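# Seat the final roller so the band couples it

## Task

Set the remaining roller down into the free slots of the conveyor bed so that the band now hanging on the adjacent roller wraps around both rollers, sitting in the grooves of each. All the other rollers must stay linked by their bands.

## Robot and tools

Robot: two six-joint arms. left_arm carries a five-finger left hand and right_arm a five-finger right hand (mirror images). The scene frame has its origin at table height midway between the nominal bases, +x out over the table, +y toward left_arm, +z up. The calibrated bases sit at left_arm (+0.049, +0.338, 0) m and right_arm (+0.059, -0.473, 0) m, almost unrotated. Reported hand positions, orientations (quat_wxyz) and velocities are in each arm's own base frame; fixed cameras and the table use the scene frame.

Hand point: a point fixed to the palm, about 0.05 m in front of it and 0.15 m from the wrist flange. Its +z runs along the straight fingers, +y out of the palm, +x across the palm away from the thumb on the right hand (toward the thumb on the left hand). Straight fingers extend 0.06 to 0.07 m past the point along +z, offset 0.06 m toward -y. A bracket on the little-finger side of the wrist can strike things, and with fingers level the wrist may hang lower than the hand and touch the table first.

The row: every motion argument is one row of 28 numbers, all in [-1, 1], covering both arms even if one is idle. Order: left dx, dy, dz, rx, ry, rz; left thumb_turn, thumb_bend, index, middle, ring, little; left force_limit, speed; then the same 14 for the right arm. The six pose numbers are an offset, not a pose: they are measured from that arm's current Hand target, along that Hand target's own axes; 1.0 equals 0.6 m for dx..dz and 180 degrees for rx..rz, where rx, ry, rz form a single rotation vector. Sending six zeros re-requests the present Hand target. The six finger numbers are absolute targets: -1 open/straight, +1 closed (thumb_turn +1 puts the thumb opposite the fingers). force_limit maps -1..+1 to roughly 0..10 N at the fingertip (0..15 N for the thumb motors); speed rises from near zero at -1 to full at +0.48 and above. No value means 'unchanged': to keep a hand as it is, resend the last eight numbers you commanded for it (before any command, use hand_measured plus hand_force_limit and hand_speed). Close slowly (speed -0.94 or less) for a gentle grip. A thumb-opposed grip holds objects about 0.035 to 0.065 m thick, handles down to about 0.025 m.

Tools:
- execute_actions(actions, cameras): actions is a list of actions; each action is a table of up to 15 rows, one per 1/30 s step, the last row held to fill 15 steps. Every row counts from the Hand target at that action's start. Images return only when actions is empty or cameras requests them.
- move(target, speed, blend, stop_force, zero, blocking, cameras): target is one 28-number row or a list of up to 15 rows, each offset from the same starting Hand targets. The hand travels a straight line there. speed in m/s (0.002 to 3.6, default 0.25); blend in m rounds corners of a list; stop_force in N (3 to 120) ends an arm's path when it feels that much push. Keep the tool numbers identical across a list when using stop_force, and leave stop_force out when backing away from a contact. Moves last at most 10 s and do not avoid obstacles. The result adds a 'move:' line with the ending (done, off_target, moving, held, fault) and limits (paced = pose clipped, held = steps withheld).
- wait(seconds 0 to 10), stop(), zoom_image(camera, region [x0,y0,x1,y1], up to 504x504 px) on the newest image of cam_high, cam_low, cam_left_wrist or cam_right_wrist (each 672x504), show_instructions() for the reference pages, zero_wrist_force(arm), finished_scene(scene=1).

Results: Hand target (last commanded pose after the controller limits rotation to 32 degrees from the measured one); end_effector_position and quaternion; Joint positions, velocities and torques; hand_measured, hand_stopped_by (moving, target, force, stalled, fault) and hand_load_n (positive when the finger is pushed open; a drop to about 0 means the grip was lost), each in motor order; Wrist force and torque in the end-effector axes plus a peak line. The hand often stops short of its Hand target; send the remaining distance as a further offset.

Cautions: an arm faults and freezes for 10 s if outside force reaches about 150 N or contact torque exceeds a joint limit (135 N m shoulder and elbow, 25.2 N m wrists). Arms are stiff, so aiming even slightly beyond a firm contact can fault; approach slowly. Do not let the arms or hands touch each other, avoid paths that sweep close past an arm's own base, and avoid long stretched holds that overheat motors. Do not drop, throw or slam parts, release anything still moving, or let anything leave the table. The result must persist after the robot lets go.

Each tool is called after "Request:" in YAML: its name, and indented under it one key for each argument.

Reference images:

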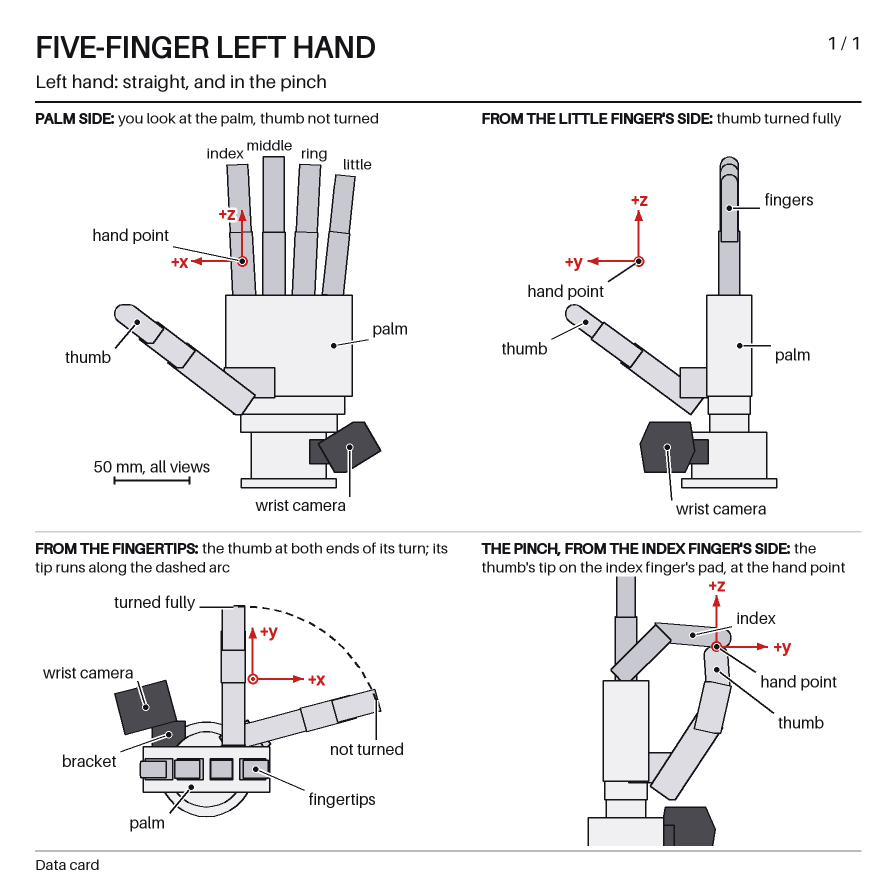

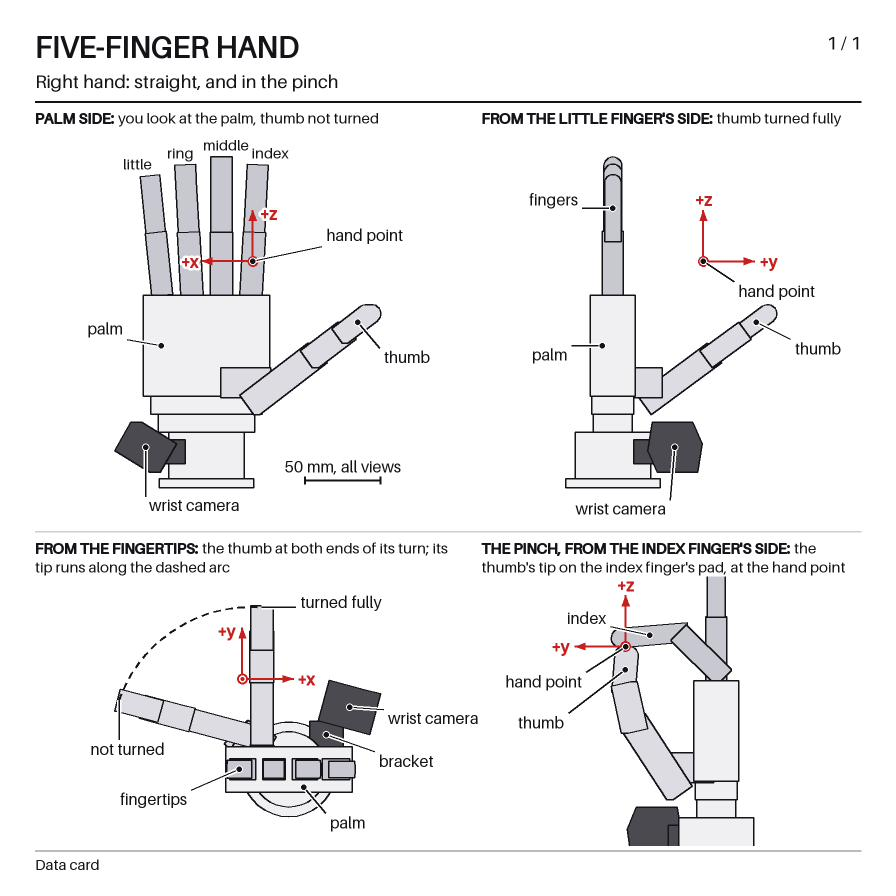

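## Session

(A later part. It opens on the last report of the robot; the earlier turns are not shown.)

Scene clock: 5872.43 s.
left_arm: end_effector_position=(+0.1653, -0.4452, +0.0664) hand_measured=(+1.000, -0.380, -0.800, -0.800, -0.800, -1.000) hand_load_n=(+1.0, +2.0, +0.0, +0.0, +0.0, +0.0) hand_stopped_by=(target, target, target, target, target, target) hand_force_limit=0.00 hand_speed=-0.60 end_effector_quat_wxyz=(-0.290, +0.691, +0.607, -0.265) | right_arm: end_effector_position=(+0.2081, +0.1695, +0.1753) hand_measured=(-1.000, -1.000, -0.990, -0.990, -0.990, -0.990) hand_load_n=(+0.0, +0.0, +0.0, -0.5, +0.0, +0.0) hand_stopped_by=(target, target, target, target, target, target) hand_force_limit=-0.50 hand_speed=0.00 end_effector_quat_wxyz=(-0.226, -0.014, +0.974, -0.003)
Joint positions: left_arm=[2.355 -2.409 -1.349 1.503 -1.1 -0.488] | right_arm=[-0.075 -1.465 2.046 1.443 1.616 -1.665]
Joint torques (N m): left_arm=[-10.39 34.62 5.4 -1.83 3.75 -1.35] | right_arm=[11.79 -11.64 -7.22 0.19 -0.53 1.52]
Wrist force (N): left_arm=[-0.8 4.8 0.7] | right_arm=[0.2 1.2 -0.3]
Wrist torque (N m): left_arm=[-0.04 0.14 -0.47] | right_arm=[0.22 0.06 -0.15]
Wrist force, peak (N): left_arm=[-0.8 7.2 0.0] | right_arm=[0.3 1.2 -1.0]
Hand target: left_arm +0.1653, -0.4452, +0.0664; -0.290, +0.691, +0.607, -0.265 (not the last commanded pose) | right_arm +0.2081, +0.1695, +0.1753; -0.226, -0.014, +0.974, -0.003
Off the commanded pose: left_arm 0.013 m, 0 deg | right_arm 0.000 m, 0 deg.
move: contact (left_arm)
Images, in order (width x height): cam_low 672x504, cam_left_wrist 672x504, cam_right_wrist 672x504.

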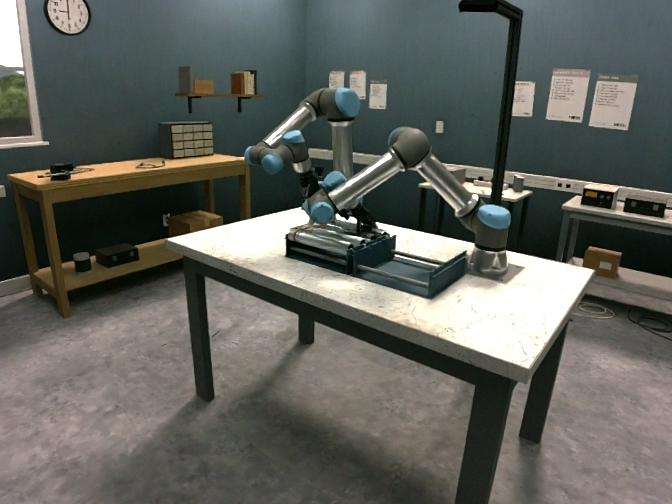

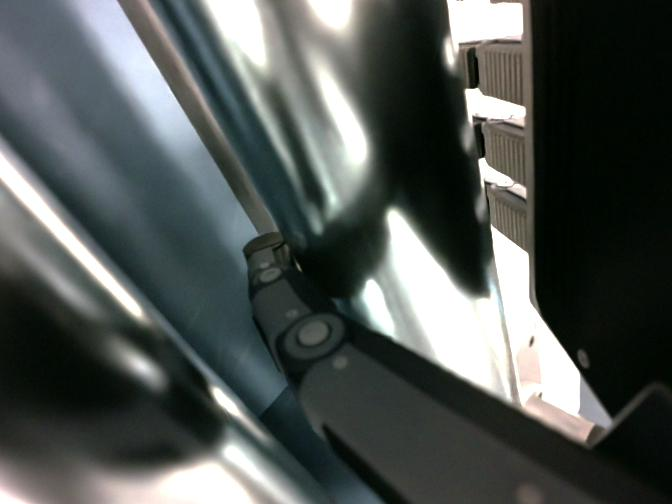

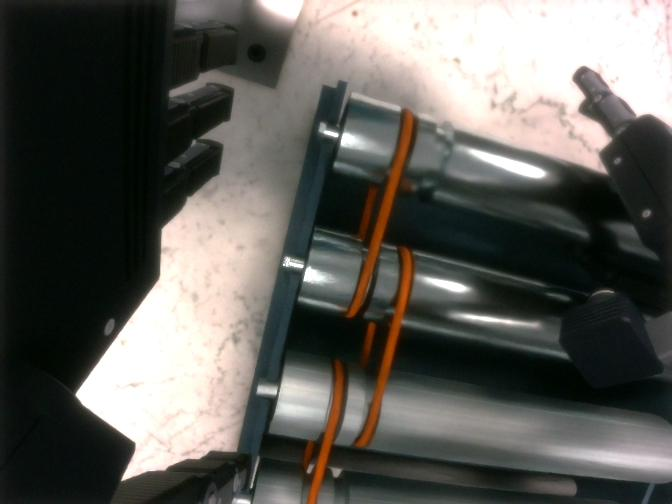

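Request:
move:
  target: [0.00122,0.00687,-0.00717,0,0,0,1,-0.38,-0.8,-0.8,-0.8,-1,0.0,-0.6,0,0,0,0,0,0,-1,-1,-0.99,-0.99,-0.99,-0.99,-0.5,0.0]
  speed: 0.02
  stop_force: 5
  cameras: ["cam_left_wrist"]

Scene clock: 5876.53 s.
left_arm: end_effector_position=(+0.1713, -0.4452, +0.0664) hand_measured=(+1.000, -0.380, -0.800, -0.800, -0.800, -1.000) hand_load_n=(+0.0, +0.0, +0.0, +0.0, +0.0, +0.0) hand_stopped_by=(target, target, target, target, target, target) hand_force_limit=0.00 hand_speed=-0.60 end_effector_quat_wxyz=(-0.290, +0.691, +0.607, -0.265) | right_arm: end_effector_position=(+0.2081, +0.1695, +0.1753) hand_measured=(-1.000, -1.000, -0.990, -0.990, -0.990, -0.990) hand_load_n=(+0.0, +0.0, +0.0, +0.0, +0.0, +0.0) hand_stopped_by=(target, target, target, target, target, target) hand_force_limit=-0.50 hand_speed=0.00 end_effector_quat_wxyz=(-0.226, -0.014, +0.974, -0.003)
Joint positions: left_arm=[2.362 -2.415 -1.337 1.495 -1.105 -0.481] | right_arm=[-0.075 -1.465 2.046 1.443 1.616 -1.665]
Joint torques (N m): left_arm=[-8.79 59.3 6.64 0.02 3.39 -1.27] | right_arm=[12.04 -11.2 -8.79 0.4 -0.52 1.18]
Wrist force (N): left_arm=[-0.9 2.4 1.4] | right_arm=[0.1 0.8 -0.4]
Wrist torque (N m): left_arm=[-0.15 0.13 -0.41] | right_arm=[0.17 0.08 -0.17]
Wrist force, peak (N): left_arm=[-0.9 5.1 1.0] | right_arm=[0.3 1.2 -0.5]
Hand target: left_arm +0.1713, -0.4452, +0.0664; -0.290, +0.691, +0.607, -0.265 | right_arm +0.2081, +0.1695, +0.1753; -0.226, -0.014, +0.974, -0.003
Off the commanded pose: left_arm 0.000 m, 0 deg | right_arm 0.000 m, 0 deg.
move: done
Images, in order (width x height): cam_left_wrist 672x504.

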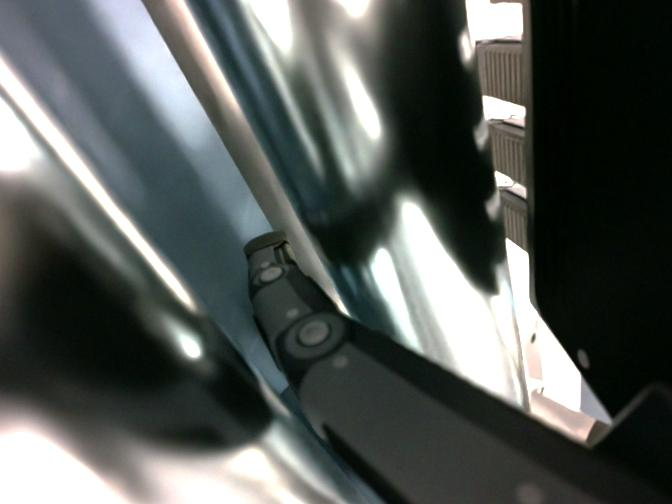

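Request:
move:
  target: [0.00041,-0.03381,-0.03699,0,0,0,1,-0.38,-0.8,-0.8,-0.8,-1,0.0,-0.6,0,0,0,0,0,0,-1,-1,-0.99,-0.99,-0.99,-0.99,-0.5,0.0]
  speed: 0.03
  stop_force: 5
  cameras: ["cam_left_wrist", "cam_right_wrist"]

Scene clock: 5880.60 s.
left_arm: end_effector_position=(+0.1734, -0.4448, +0.0964) hand_measured=(+1.000, -0.380, -0.800, -0.800, -0.800, -1.000) hand_load_n=(+0.0, +2.0, +0.0, +0.0, +0.0, +0.0) hand_stopped_by=(target, target, target, target, target, target) hand_force_limit=0.00 hand_speed=-0.60 end_effector_quat_wxyz=(-0.290, +0.691, +0.607, -0.265) | right_arm: end_effector_position=(+0.2081, +0.1695, +0.1753) hand_measured=(-1.000, -1.000, -0.990, -0.990, -0.990, -0.990) hand_load_n=(+0.0, +0.0, +0.0, +0.0, +0.0, +0.0) hand_stopped_by=(target, target, target, target, target, target) hand_force_limit=-0.50 hand_speed=0.00 end_effector_quat_wxyz=(-0.226, -0.014, +0.974, -0.003)
Joint positions: left_arm=[2.365 -2.376 -1.321 1.439 -1.107 -0.479] | right_arm=[-0.075 -1.465 2.046 1.443 1.616 -1.665]
Joint torques (N m): left_arm=[8.06 33.68 6.69 -0.12 -2.01 -0.38] | right_arm=[13.25 -12.44 -7.96 0.51 -0.54 1.46]
Wrist force (N): left_arm=[-1.0 3.9 -0.5] | right_arm=[0.1 0.8 -0.5]
Wrist torque (N m): left_arm=[-0.11 0.08 -0.44] | right_arm=[0.16 0.08 -0.16]
Wrist force, peak (N): left_arm=[-0.6 10.1 -1.8] | right_arm=[0.4 1.3 -0.8]
Hand target: left_arm +0.1734, -0.4448, +0.0964; -0.290, +0.691, +0.607, -0.265 | right_arm +0.2081, +0.1695, +0.1753; -0.226, -0.014, +0.974, -0.003
Off the commanded pose: left_arm 0.000 m, 0 deg | right_arm 0.000 m, 0 deg.
move: done
Images, in order (width x height): cam_left_wrist 672x504, cam_right_wrist 672x504.

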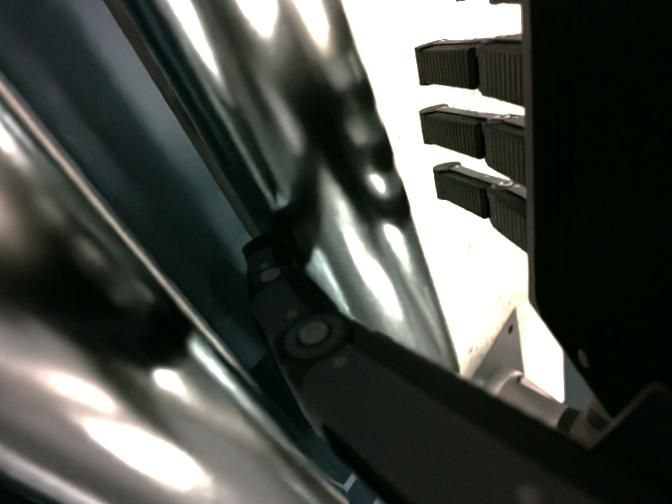

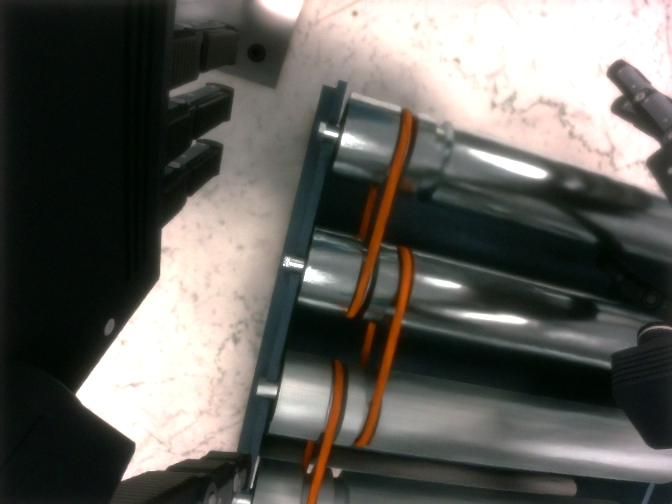

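Request:
move:
  target:
    - [0.00102,0.00332,-0.00828,0,0,0,1,-0.38,-0.8,-0.8,-0.8,-1,0.0,-0.6,0,0,0,0,0,0,-1,-1,-0.99,-0.99,-0.99,-0.99,-0.5,0.0]
    - [0.00244,-0.05846,-0.08354,0,0,0,1,-0.38,-0.8,-0.8,-0.8,-1,0.0,-0.6,0,0,0,0,0,0,-1,-1,-0.99,-0.99,-0.99,-0.99,-0.5,0.0]
  speed: 0.04
  stop_force: 6
  blend: [0.003,0]
  cameras: ["cam_left_wrist", "cam_right_wrist"]

Scene clock: 5887.87 s.
left_arm: end_effector_position=(+0.1856, -0.4439, +0.1563) hand_measured=(+1.000, -0.380, -0.800, -0.800, -0.800, -1.000) hand_load_n=(+0.0, +0.0, +0.0, +0.0, +0.0, +0.0) hand_stopped_by=(target, target, target, target, target, target) hand_force_limit=0.00 hand_speed=-0.60 end_effector_quat_wxyz=(-0.290, +0.691, +0.607, -0.265) | right_arm: end_effector_position=(+0.2081, +0.1695, +0.1753) hand_measured=(-1.000, -1.000, -0.990, -0.990, -0.990, -0.990) hand_load_n=(+0.0, +0.0, +0.0, +0.0, +0.0, +0.0) hand_stopped_by=(target, target, target, target, target, target) hand_force_limit=-0.50 hand_speed=0.00 end_effector_quat_wxyz=(-0.226, -0.014, +0.974, -0.003)
Joint positions: left_arm=[2.382 -2.319 -1.255 1.31 -1.117 -0.465] | right_arm=[-0.075 -1.465 2.046 1.443 1.616 -1.665]
Joint torques (N m): left_arm=[-5.99 33.56 7.32 -0.18 0.54 -1.09] | right_arm=[12.24 -11.27 -8.31 0.39 -0.2 1.52]
Wrist force (N): left_arm=[-1.3 2.3 1.7] | right_arm=[0.2 0.9 -0.4]
Wrist torque (N m): left_arm=[-0.19 0.19 -0.43] | right_arm=[0.18 0.07 -0.16]
Wrist force, peak (N): left_arm=[-1.1 4.2 -0.7] | right_arm=[0.2 1.2 -0.8]
Hand target: left_arm +0.1856, -0.4440, +0.1563; -0.290, +0.691, +0.607, -0.265 | right_arm +0.2081, +0.1695, +0.1753; -0.226, -0.014, +0.974, -0.003
Off the commanded pose: left_arm 0.000 m, 0 deg | right_arm 0.000 m, 0 deg.
move: done; blend cut to 0.0027 m at target 1
Images, in order (width x height): cam_left_wrist 672x504, cam_right_wrist 672x504.

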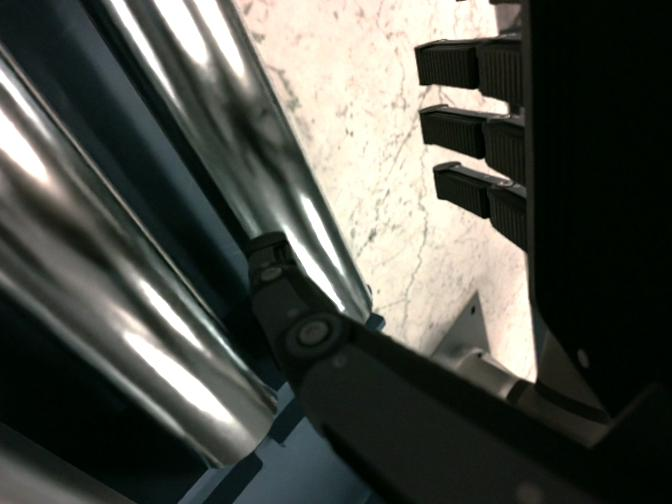

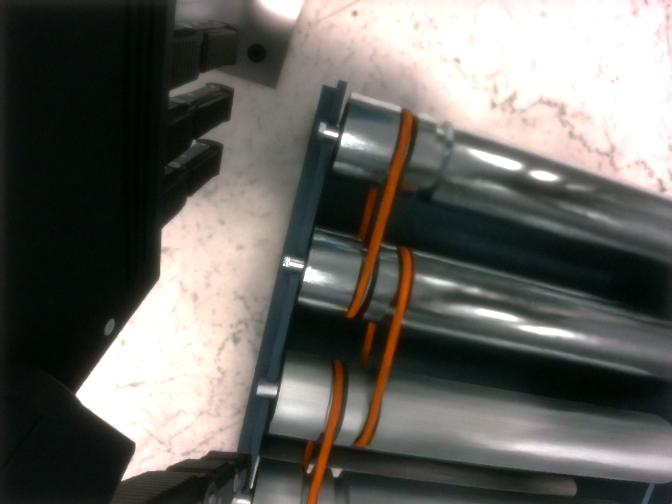

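Request:
execute_actions:
  actions: []
  cameras: ["all"]

Request:
zoom_image:
  camera: "cam_low"
  region: [330, 205, 400, 257]

Request:
zoom_image:
  camera: "cam_low"
  region: [280, 205, 400, 275]

Request:
zoom_image:
  camera: "cam_left_wrist"
  region: [200, 240, 420, 480]

Scene clock: 5893.13 s.
left_arm: end_effector_position=(+0.1856, -0.4440, +0.1563) hand_measured=(+1.000, -0.380, -0.800, -0.800, -0.800, -1.000) hand_load_n=(+0.0, +0.0, +0.0, +0.0, +0.0, +0.0) hand_stopped_by=(target, target, target, target, target, target) hand_force_limit=0.00 hand_speed=-0.60 end_effector_quat_wxyz=(-0.290, +0.691, +0.607, -0.265) | right_arm: end_effector_position=(+0.2081, +0.1695, +0.1753) hand_measured=(-1.000, -1.000, -0.990, -0.990, -0.990, -0.990) hand_load_n=(+0.0, +0.0, +0.0, +0.0, +0.0, +0.0) hand_stopped_by=(target, target, target, target, target, target) hand_force_limit=-0.50 hand_speed=0.00 end_effector_quat_wxyz=(-0.226, -0.014, +0.974, -0.003)
Joint positions: left_arm=[2.381 -2.319 -1.255 1.31 -1.117 -0.465] | right_arm=[-0.075 -1.465 2.046 1.443 1.616 -1.665]
Joint velocities: within noise
Joint torques (N m): left_arm=[-7.14 33.48 8.92 -0.27 3.38 -1.01] | right_arm=[11.51 -12.28 -8.57 0.31 -0.25 1.38]
Wrist force (N): left_arm=[-1.0 2.4 1.6] | right_arm=[0.1 0.8 -0.9]
Wrist torque (N m): left_arm=[-0.16 0.14 -0.42] | right_arm=[0.20 0.09 -0.17]
Wrist force, peak (N): left_arm=[-1.2 2.6 1.6] | right_arm=[0.4 1.2 -0.7]
Hand target: left_arm +0.1856, -0.4440, +0.1563; -0.290, +0.691, +0.607, -0.265 | right_arm +0.2081, +0.1695, +0.1753; -0.226, -0.014, +0.974, -0.003
Off the commanded pose: left_arm 0.000 m, 0 deg | right_arm 0.000 m, 0 deg.

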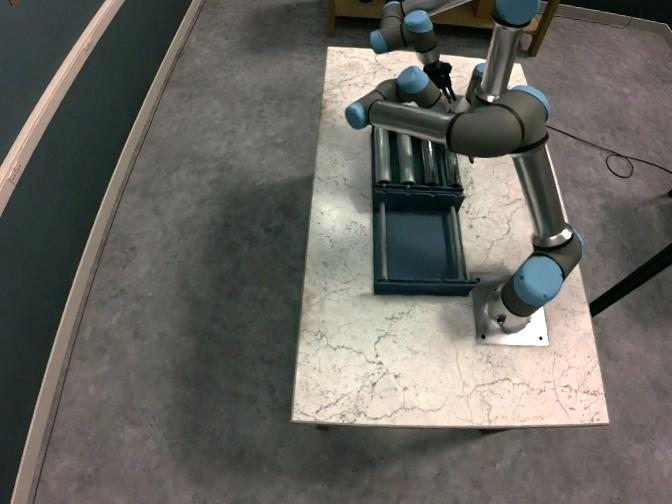

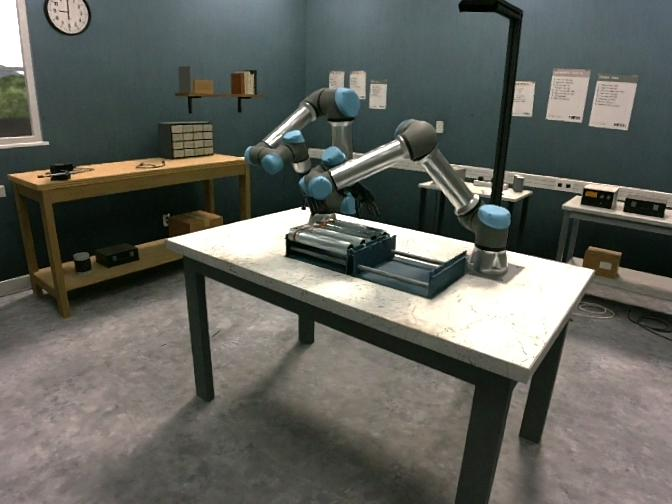

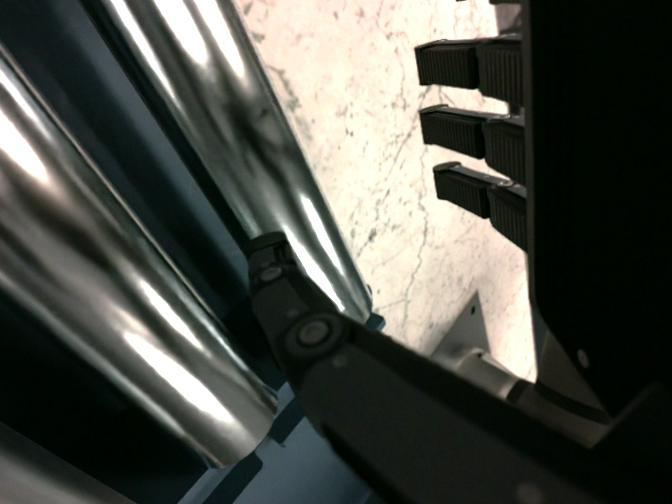

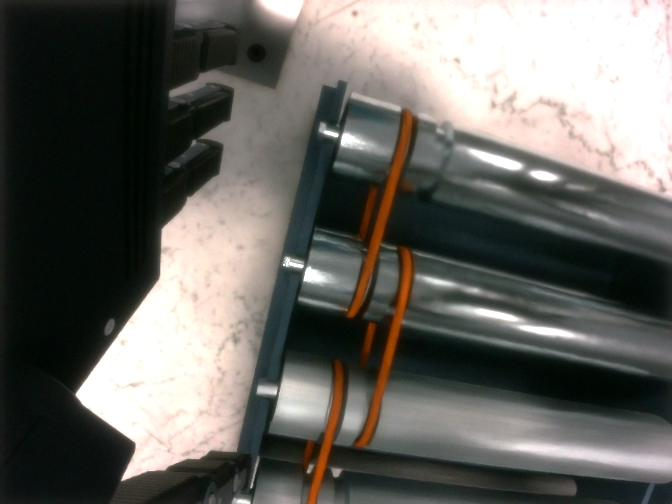

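Scaled by 7.200 from the camera's 672x504 image, which has a finer 960x720 frame.

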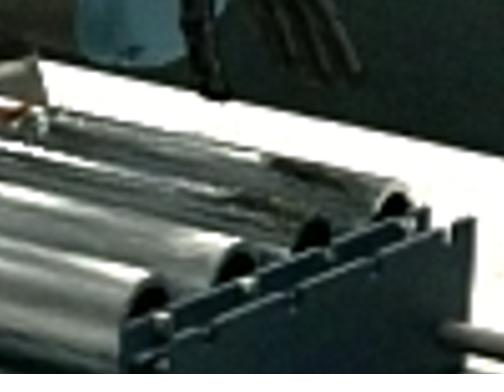

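Scaled by 4.200 from the camera's 672x504 image, which has a finer 960x720 frame.

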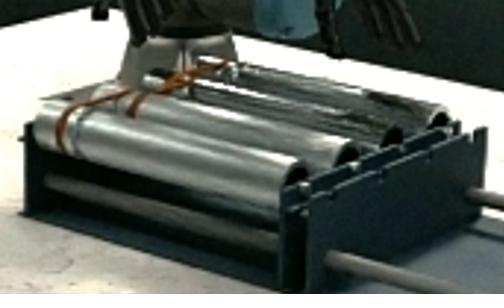

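Scaled by 2.100 from the camera's 672x504 image, which has a finer 960x720 frame.

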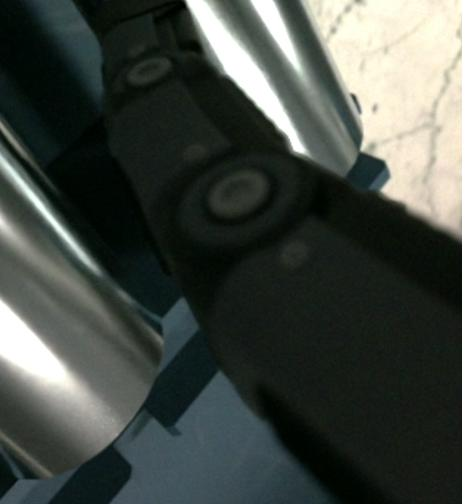

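Request:
zoom_image:
  camera: "cam_low"
  region: [282, 212, 352, 262]

Request:
zoom_image:
  camera: "cam_high"
  region: [360, 120, 480, 210]

Request:
zoom_image:
  camera: "cam_right_wrist"
  region: [320, 80, 470, 200]

Request:
zoom_image:
  camera: "cam_right_wrist"
  region: [260, 220, 380, 320]

Scaled by 7.200 from the camera's 672x504 image, which has a finer 960x720 frame.

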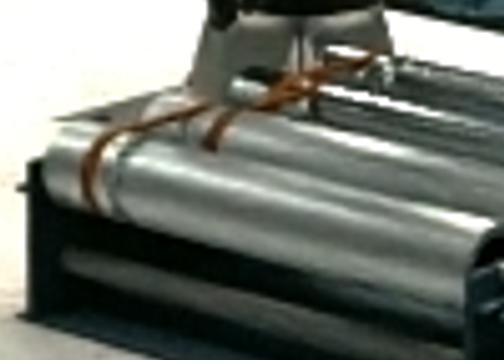

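Scaled by 4.200 from the camera's 672x504 image, which has a finer 960x720 frame.

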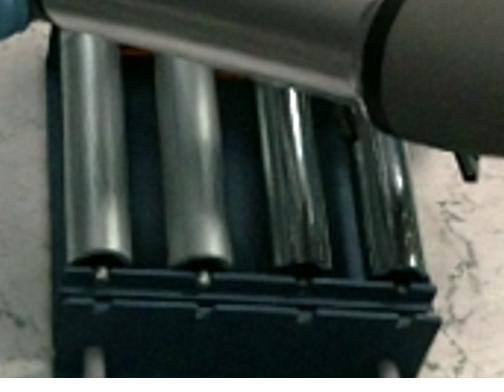

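Scaled by 3.360 from the camera's 672x504 image, which has a finer 960x720 frame.

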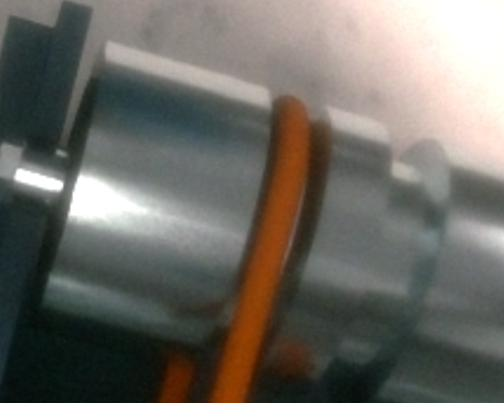

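Scaled by 4.200 from the camera's 672x504 image, which has a finer 960x720 frame.

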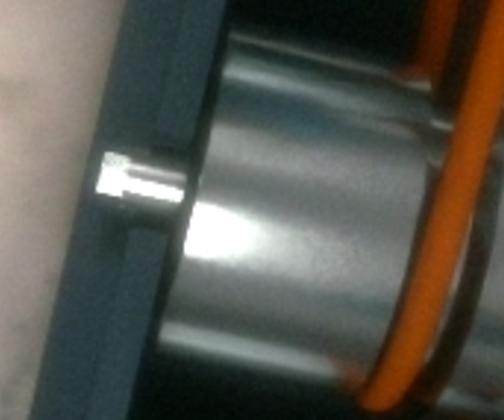

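Request:
zoom_image:
  camera: "cam_right_wrist"
  region: [230, 340, 350, 440]

Request:
zoom_image:
  camera: "cam_right_wrist"
  region: [290, 70, 410, 170]

Scaled by 4.200 from the camera's 672x504 image, which has a finer 960x720 frame.

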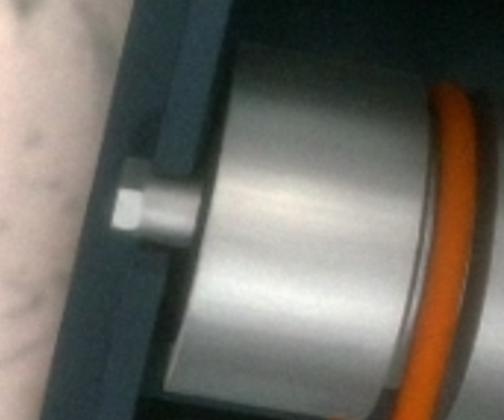

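Scaled by 4.200 from the camera's 672x504 image, which has a finer 960x720 frame.

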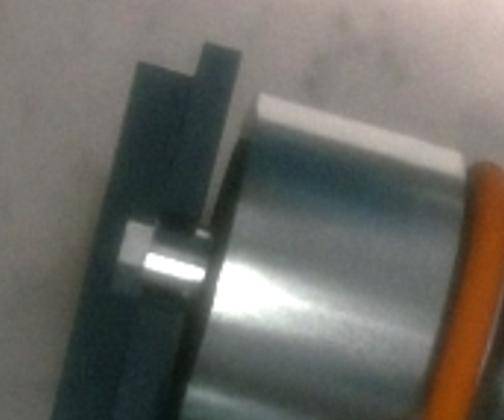

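Request:
move:
  target: [0,0,0,0,0,0,1,-0.38,-0.8,-0.8,-0.8,-1,0.0,-0.6,0.00993,-0.1,-0.01377,-0.111,0,0,-1,-1,-0.99,-0.99,-0.99,-0.99,-0.5,0.0]
  speed: 0.1
  cameras: ["cam_right_wrist", "cam_left_wrist"]

Scene clock: 5917.17 s.
left_arm: end_effector_position=(+0.1856, -0.4440, +0.1563) hand_measured=(+1.000, -0.380, -0.800, -0.800, -0.800, -1.000) hand_load_n=(+0.0, +0.0, +0.0, +0.0, +0.0, +0.0) hand_stopped_by=(target, target, target, target, target, target) hand_force_limit=0.00 hand_speed=-0.60 end_effector_quat_wxyz=(-0.290, +0.691, +0.607, -0.265) | right_arm: end_effector_position=(+0.2081, +0.1232, +0.1831) hand_measured=(-1.000, -1.000, -0.990, -0.990, -0.990, -0.990) hand_load_n=(+0.0, +0.0, +0.0, +0.0, +0.0, +0.0) hand_stopped_by=(target, target, target, target, target, target) hand_force_limit=-0.50 hand_speed=0.00 end_effector_quat_wxyz=(-0.225, +0.016, +0.966, +0.128)
Joint positions: left_arm=[2.381 -2.319 -1.255 1.31 -1.117 -0.465] | right_arm=[-0.488 -1.514 2.165 1.443 1.549 -2.031]
Joint torques (N m): left_arm=[-6.95 33.59 8.64 -0.62 3.23 -1.07] | right_arm=[11.89 -17.49 -20.04 3.6 0.66 1.61]
Wrist force (N): left_arm=[-1.0 2.3 1.6] | right_arm=[-0.1 1.3 -0.1]
Wrist torque (N m): left_arm=[-0.17 0.15 -0.42] | right_arm=[0.22 0.11 -0.23]
Wrist force, peak (N): left_arm=[-1.2 2.6 1.7] | right_arm=[0.0 1.8 -0.4]
Hand target: left_arm +0.1856, -0.4440, +0.1563; -0.290, +0.691, +0.607, -0.265 | right_arm +0.2082, +0.1232, +0.1831; -0.225, +0.016, +0.966, +0.128 (not the last commanded pose)
Off the commanded pose: left_arm 0.000 m, 0 deg | right_arm 0.014 m, 5 deg.
move: held (right_arm; a check stopped the path); limits=held
pose unreachable (right arm): on one or more control steps of this call, first in action 0 (counted from 0), this arm could not follow its commanded pose, so it was not sent that pose on those steps. It may still have moved: this result reports where it is.
cause: moving toward the commanded pose would bring two parts of the arm too close to each other (joints 3 (elbow) to 6 (wrist 3) lie between them).
Images, in order (width x height): cam_left_wrist 672x504, cam_right_wrist 672x504.

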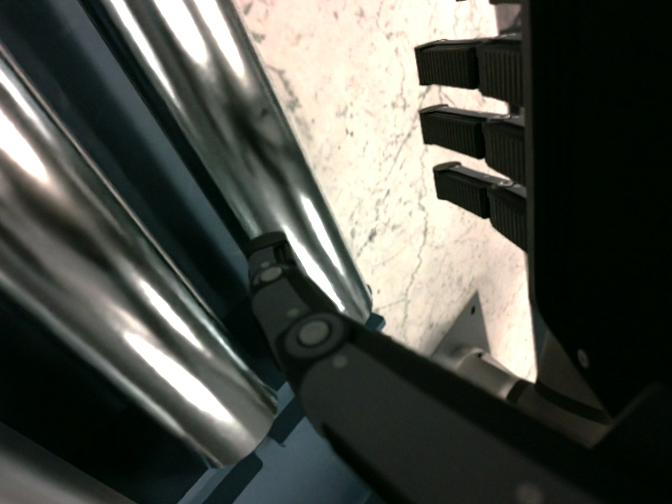

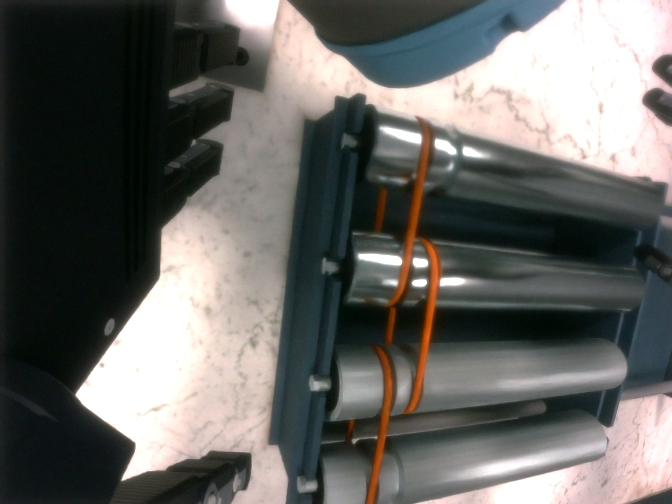

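Request:
zoom_image:
  camera: "cam_right_wrist"
  region: [290, 90, 450, 210]

Request:
zoom_image:
  camera: "cam_right_wrist"
  region: [280, 210, 440, 330]

Request:
zoom_image:
  camera: "cam_right_wrist"
  region: [270, 330, 430, 450]

Request:
zoom_image:
  camera: "cam_right_wrist"
  region: [540, 150, 672, 460]

Scaled by 3.150 from the camera's 672x504 image, which has a finer 960x720 frame.

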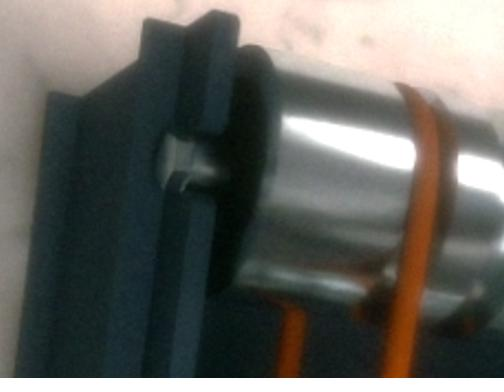

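Scaled by 3.150 from the camera's 672x504 image, which has a finer 960x720 frame.

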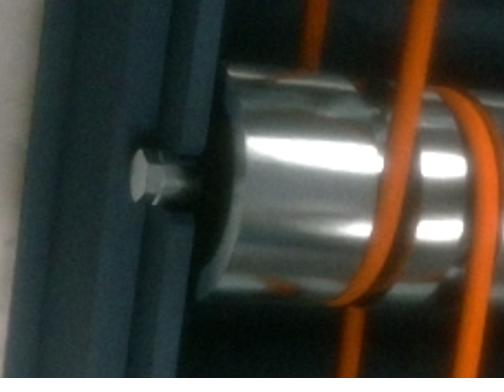

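Scaled by 3.150 from the camera's 672x504 image, which has a finer 960x720 frame.

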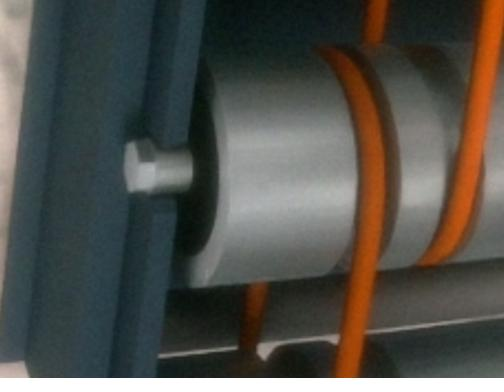

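Scaled by 1.626 from the camera's 672x504 image, which has a finer 960x720 frame.

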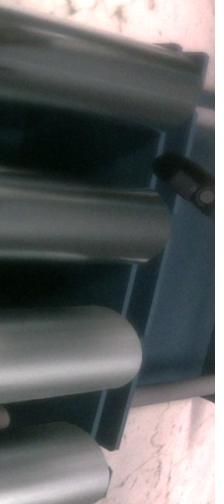

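Request:
move:
  target: [0.09925,-0.05653,-0.03733,0,0,0,-1,-0.8,-0.99,-0.99,-0.99,-1,0.0,-0.3,0,0,0,0,0,0,-1,-1,-0.99,-0.99,-0.99,-0.99,-0.5,0.0]
  speed: 0.08
  cameras: ["cam_right_wrist", "cam_left_wrist", "cam_low", "cam_high"]

Scene clock: 5931.73 s.
left_arm: end_effector_position=(+0.1857, -0.3834, +0.1955) hand_measured=(-1.000, -0.800, -0.990, -0.990, -0.990, -1.000) hand_load_n=(+0.0, +0.0, +0.0, +0.0, +0.0, +0.0) hand_stopped_by=(target, target, target, target, target, target) hand_force_limit=0.00 hand_speed=-0.30 end_effector_quat_wxyz=(-0.290, +0.691, +0.607, -0.265) | right_arm: end_effector_position=(+0.2082, +0.1232, +0.1831) hand_measured=(-1.000, -1.000, -0.990, -0.990, -0.990, -0.990) hand_load_n=(+0.0, +0.0, +0.0, +0.0, +0.0, +0.0) hand_stopped_by=(target, target, target, target, target, target) hand_force_limit=-0.50 hand_speed=0.00 end_effector_quat_wxyz=(-0.225, +0.016, +0.966, +0.128)
Joint positions: left_arm=[2.466 -2.166 -1.419 1.291 -1.172 -0.395] | right_arm=[-0.488 -1.514 2.165 1.443 1.549 -2.031]
Joint torques (N m): left_arm=[-9.18 28.9 11.07 -0.57 3.22 -2.02] | right_arm=[11.55 -23.95 -20.83 0.45 0.9 1.59]
Wrist force (N): left_arm=[-1.0 2.5 1.4] | right_arm=[0.2 1.3 -0.6]
Wrist torque (N m): left_arm=[-0.13 0.13 -0.36] | right_arm=[0.25 0.09 -0.21]
Wrist force, peak (N): left_arm=[-1.4 2.9 2.0] | right_arm=[0.1 1.7 -0.5]
Hand target: left_arm +0.1857, -0.3834, +0.1955; -0.290, +0.691, +0.607, -0.265 | right_arm +0.2082, +0.1232, +0.1831; -0.225, +0.016, +0.966, +0.128
Off the commanded pose: left_arm 0.000 m, 0 deg | right_arm 0.000 m, 0 deg.
move: done

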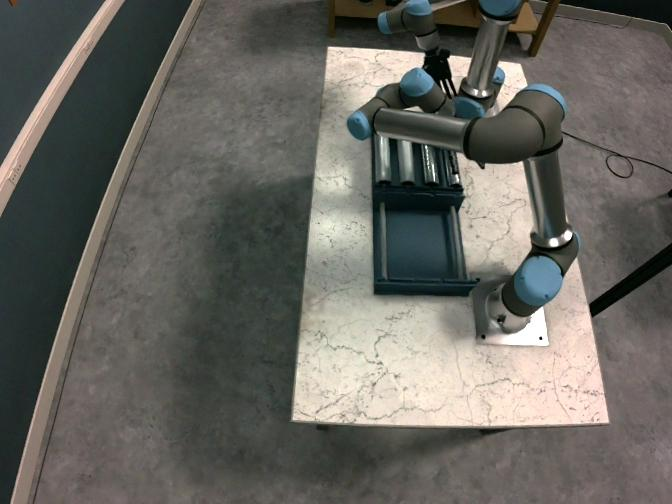

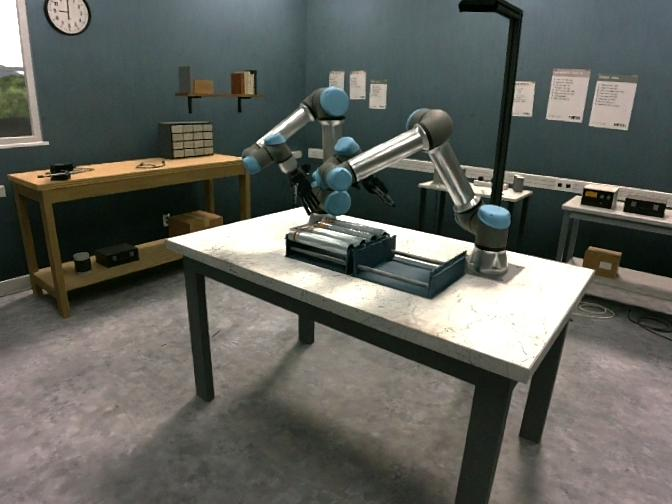

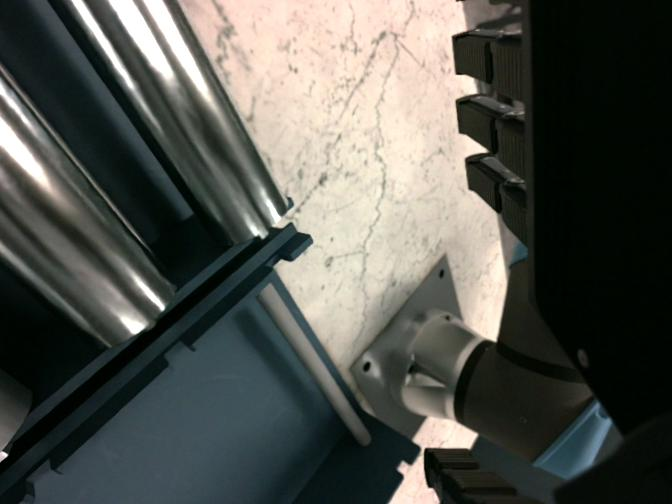

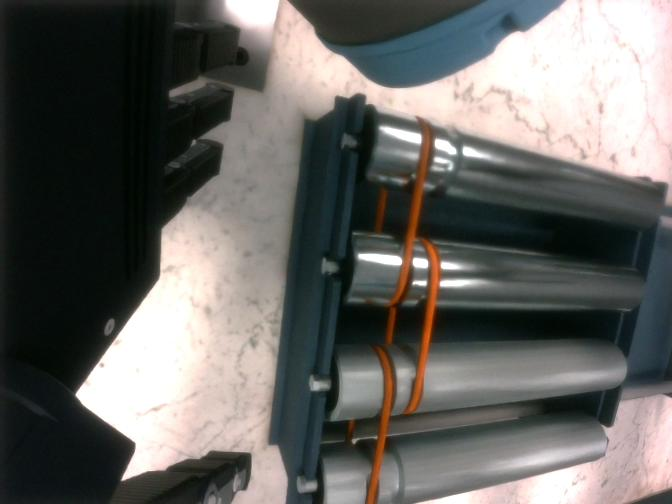

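Request:
zoom_image:
  camera: "cam_left_wrist"
  region: [190, 160, 330, 280]

Request:
zoom_image:
  camera: "cam_left_wrist"
  region: [80, 240, 220, 380]

Request:
zoom_image:
  camera: "cam_low"
  region: [280, 205, 400, 275]

Request:
zoom_image:
  camera: "cam_right_wrist"
  region: [560, 160, 672, 440]

Scaled by 3.600 from the camera's 672x504 image, which has a finer 960x720 frame.

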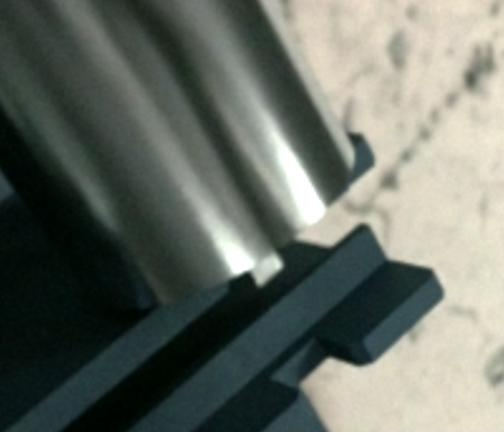

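Scaled by 3.600 from the camera's 672x504 image, which has a finer 960x720 frame.

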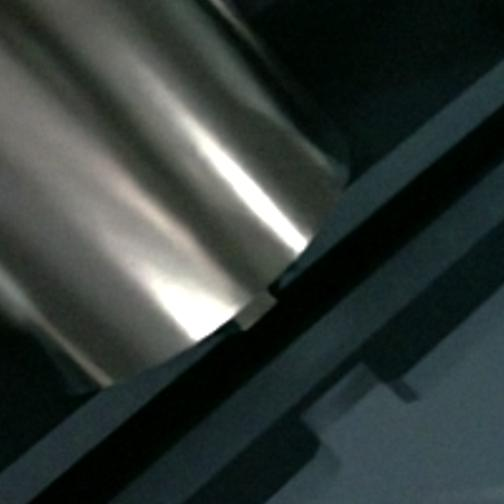

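Scaled by 4.200 from the camera's 672x504 image, which has a finer 960x720 frame.

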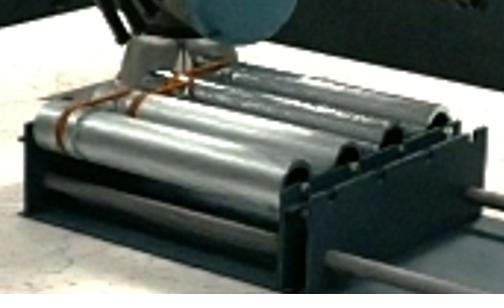

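Scaled by 1.800 from the camera's 672x504 image, which has a finer 960x720 frame.

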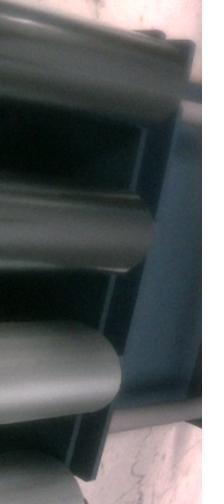

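Request:
finished_scene:
  scene: 1

The scene is finished: the task was done.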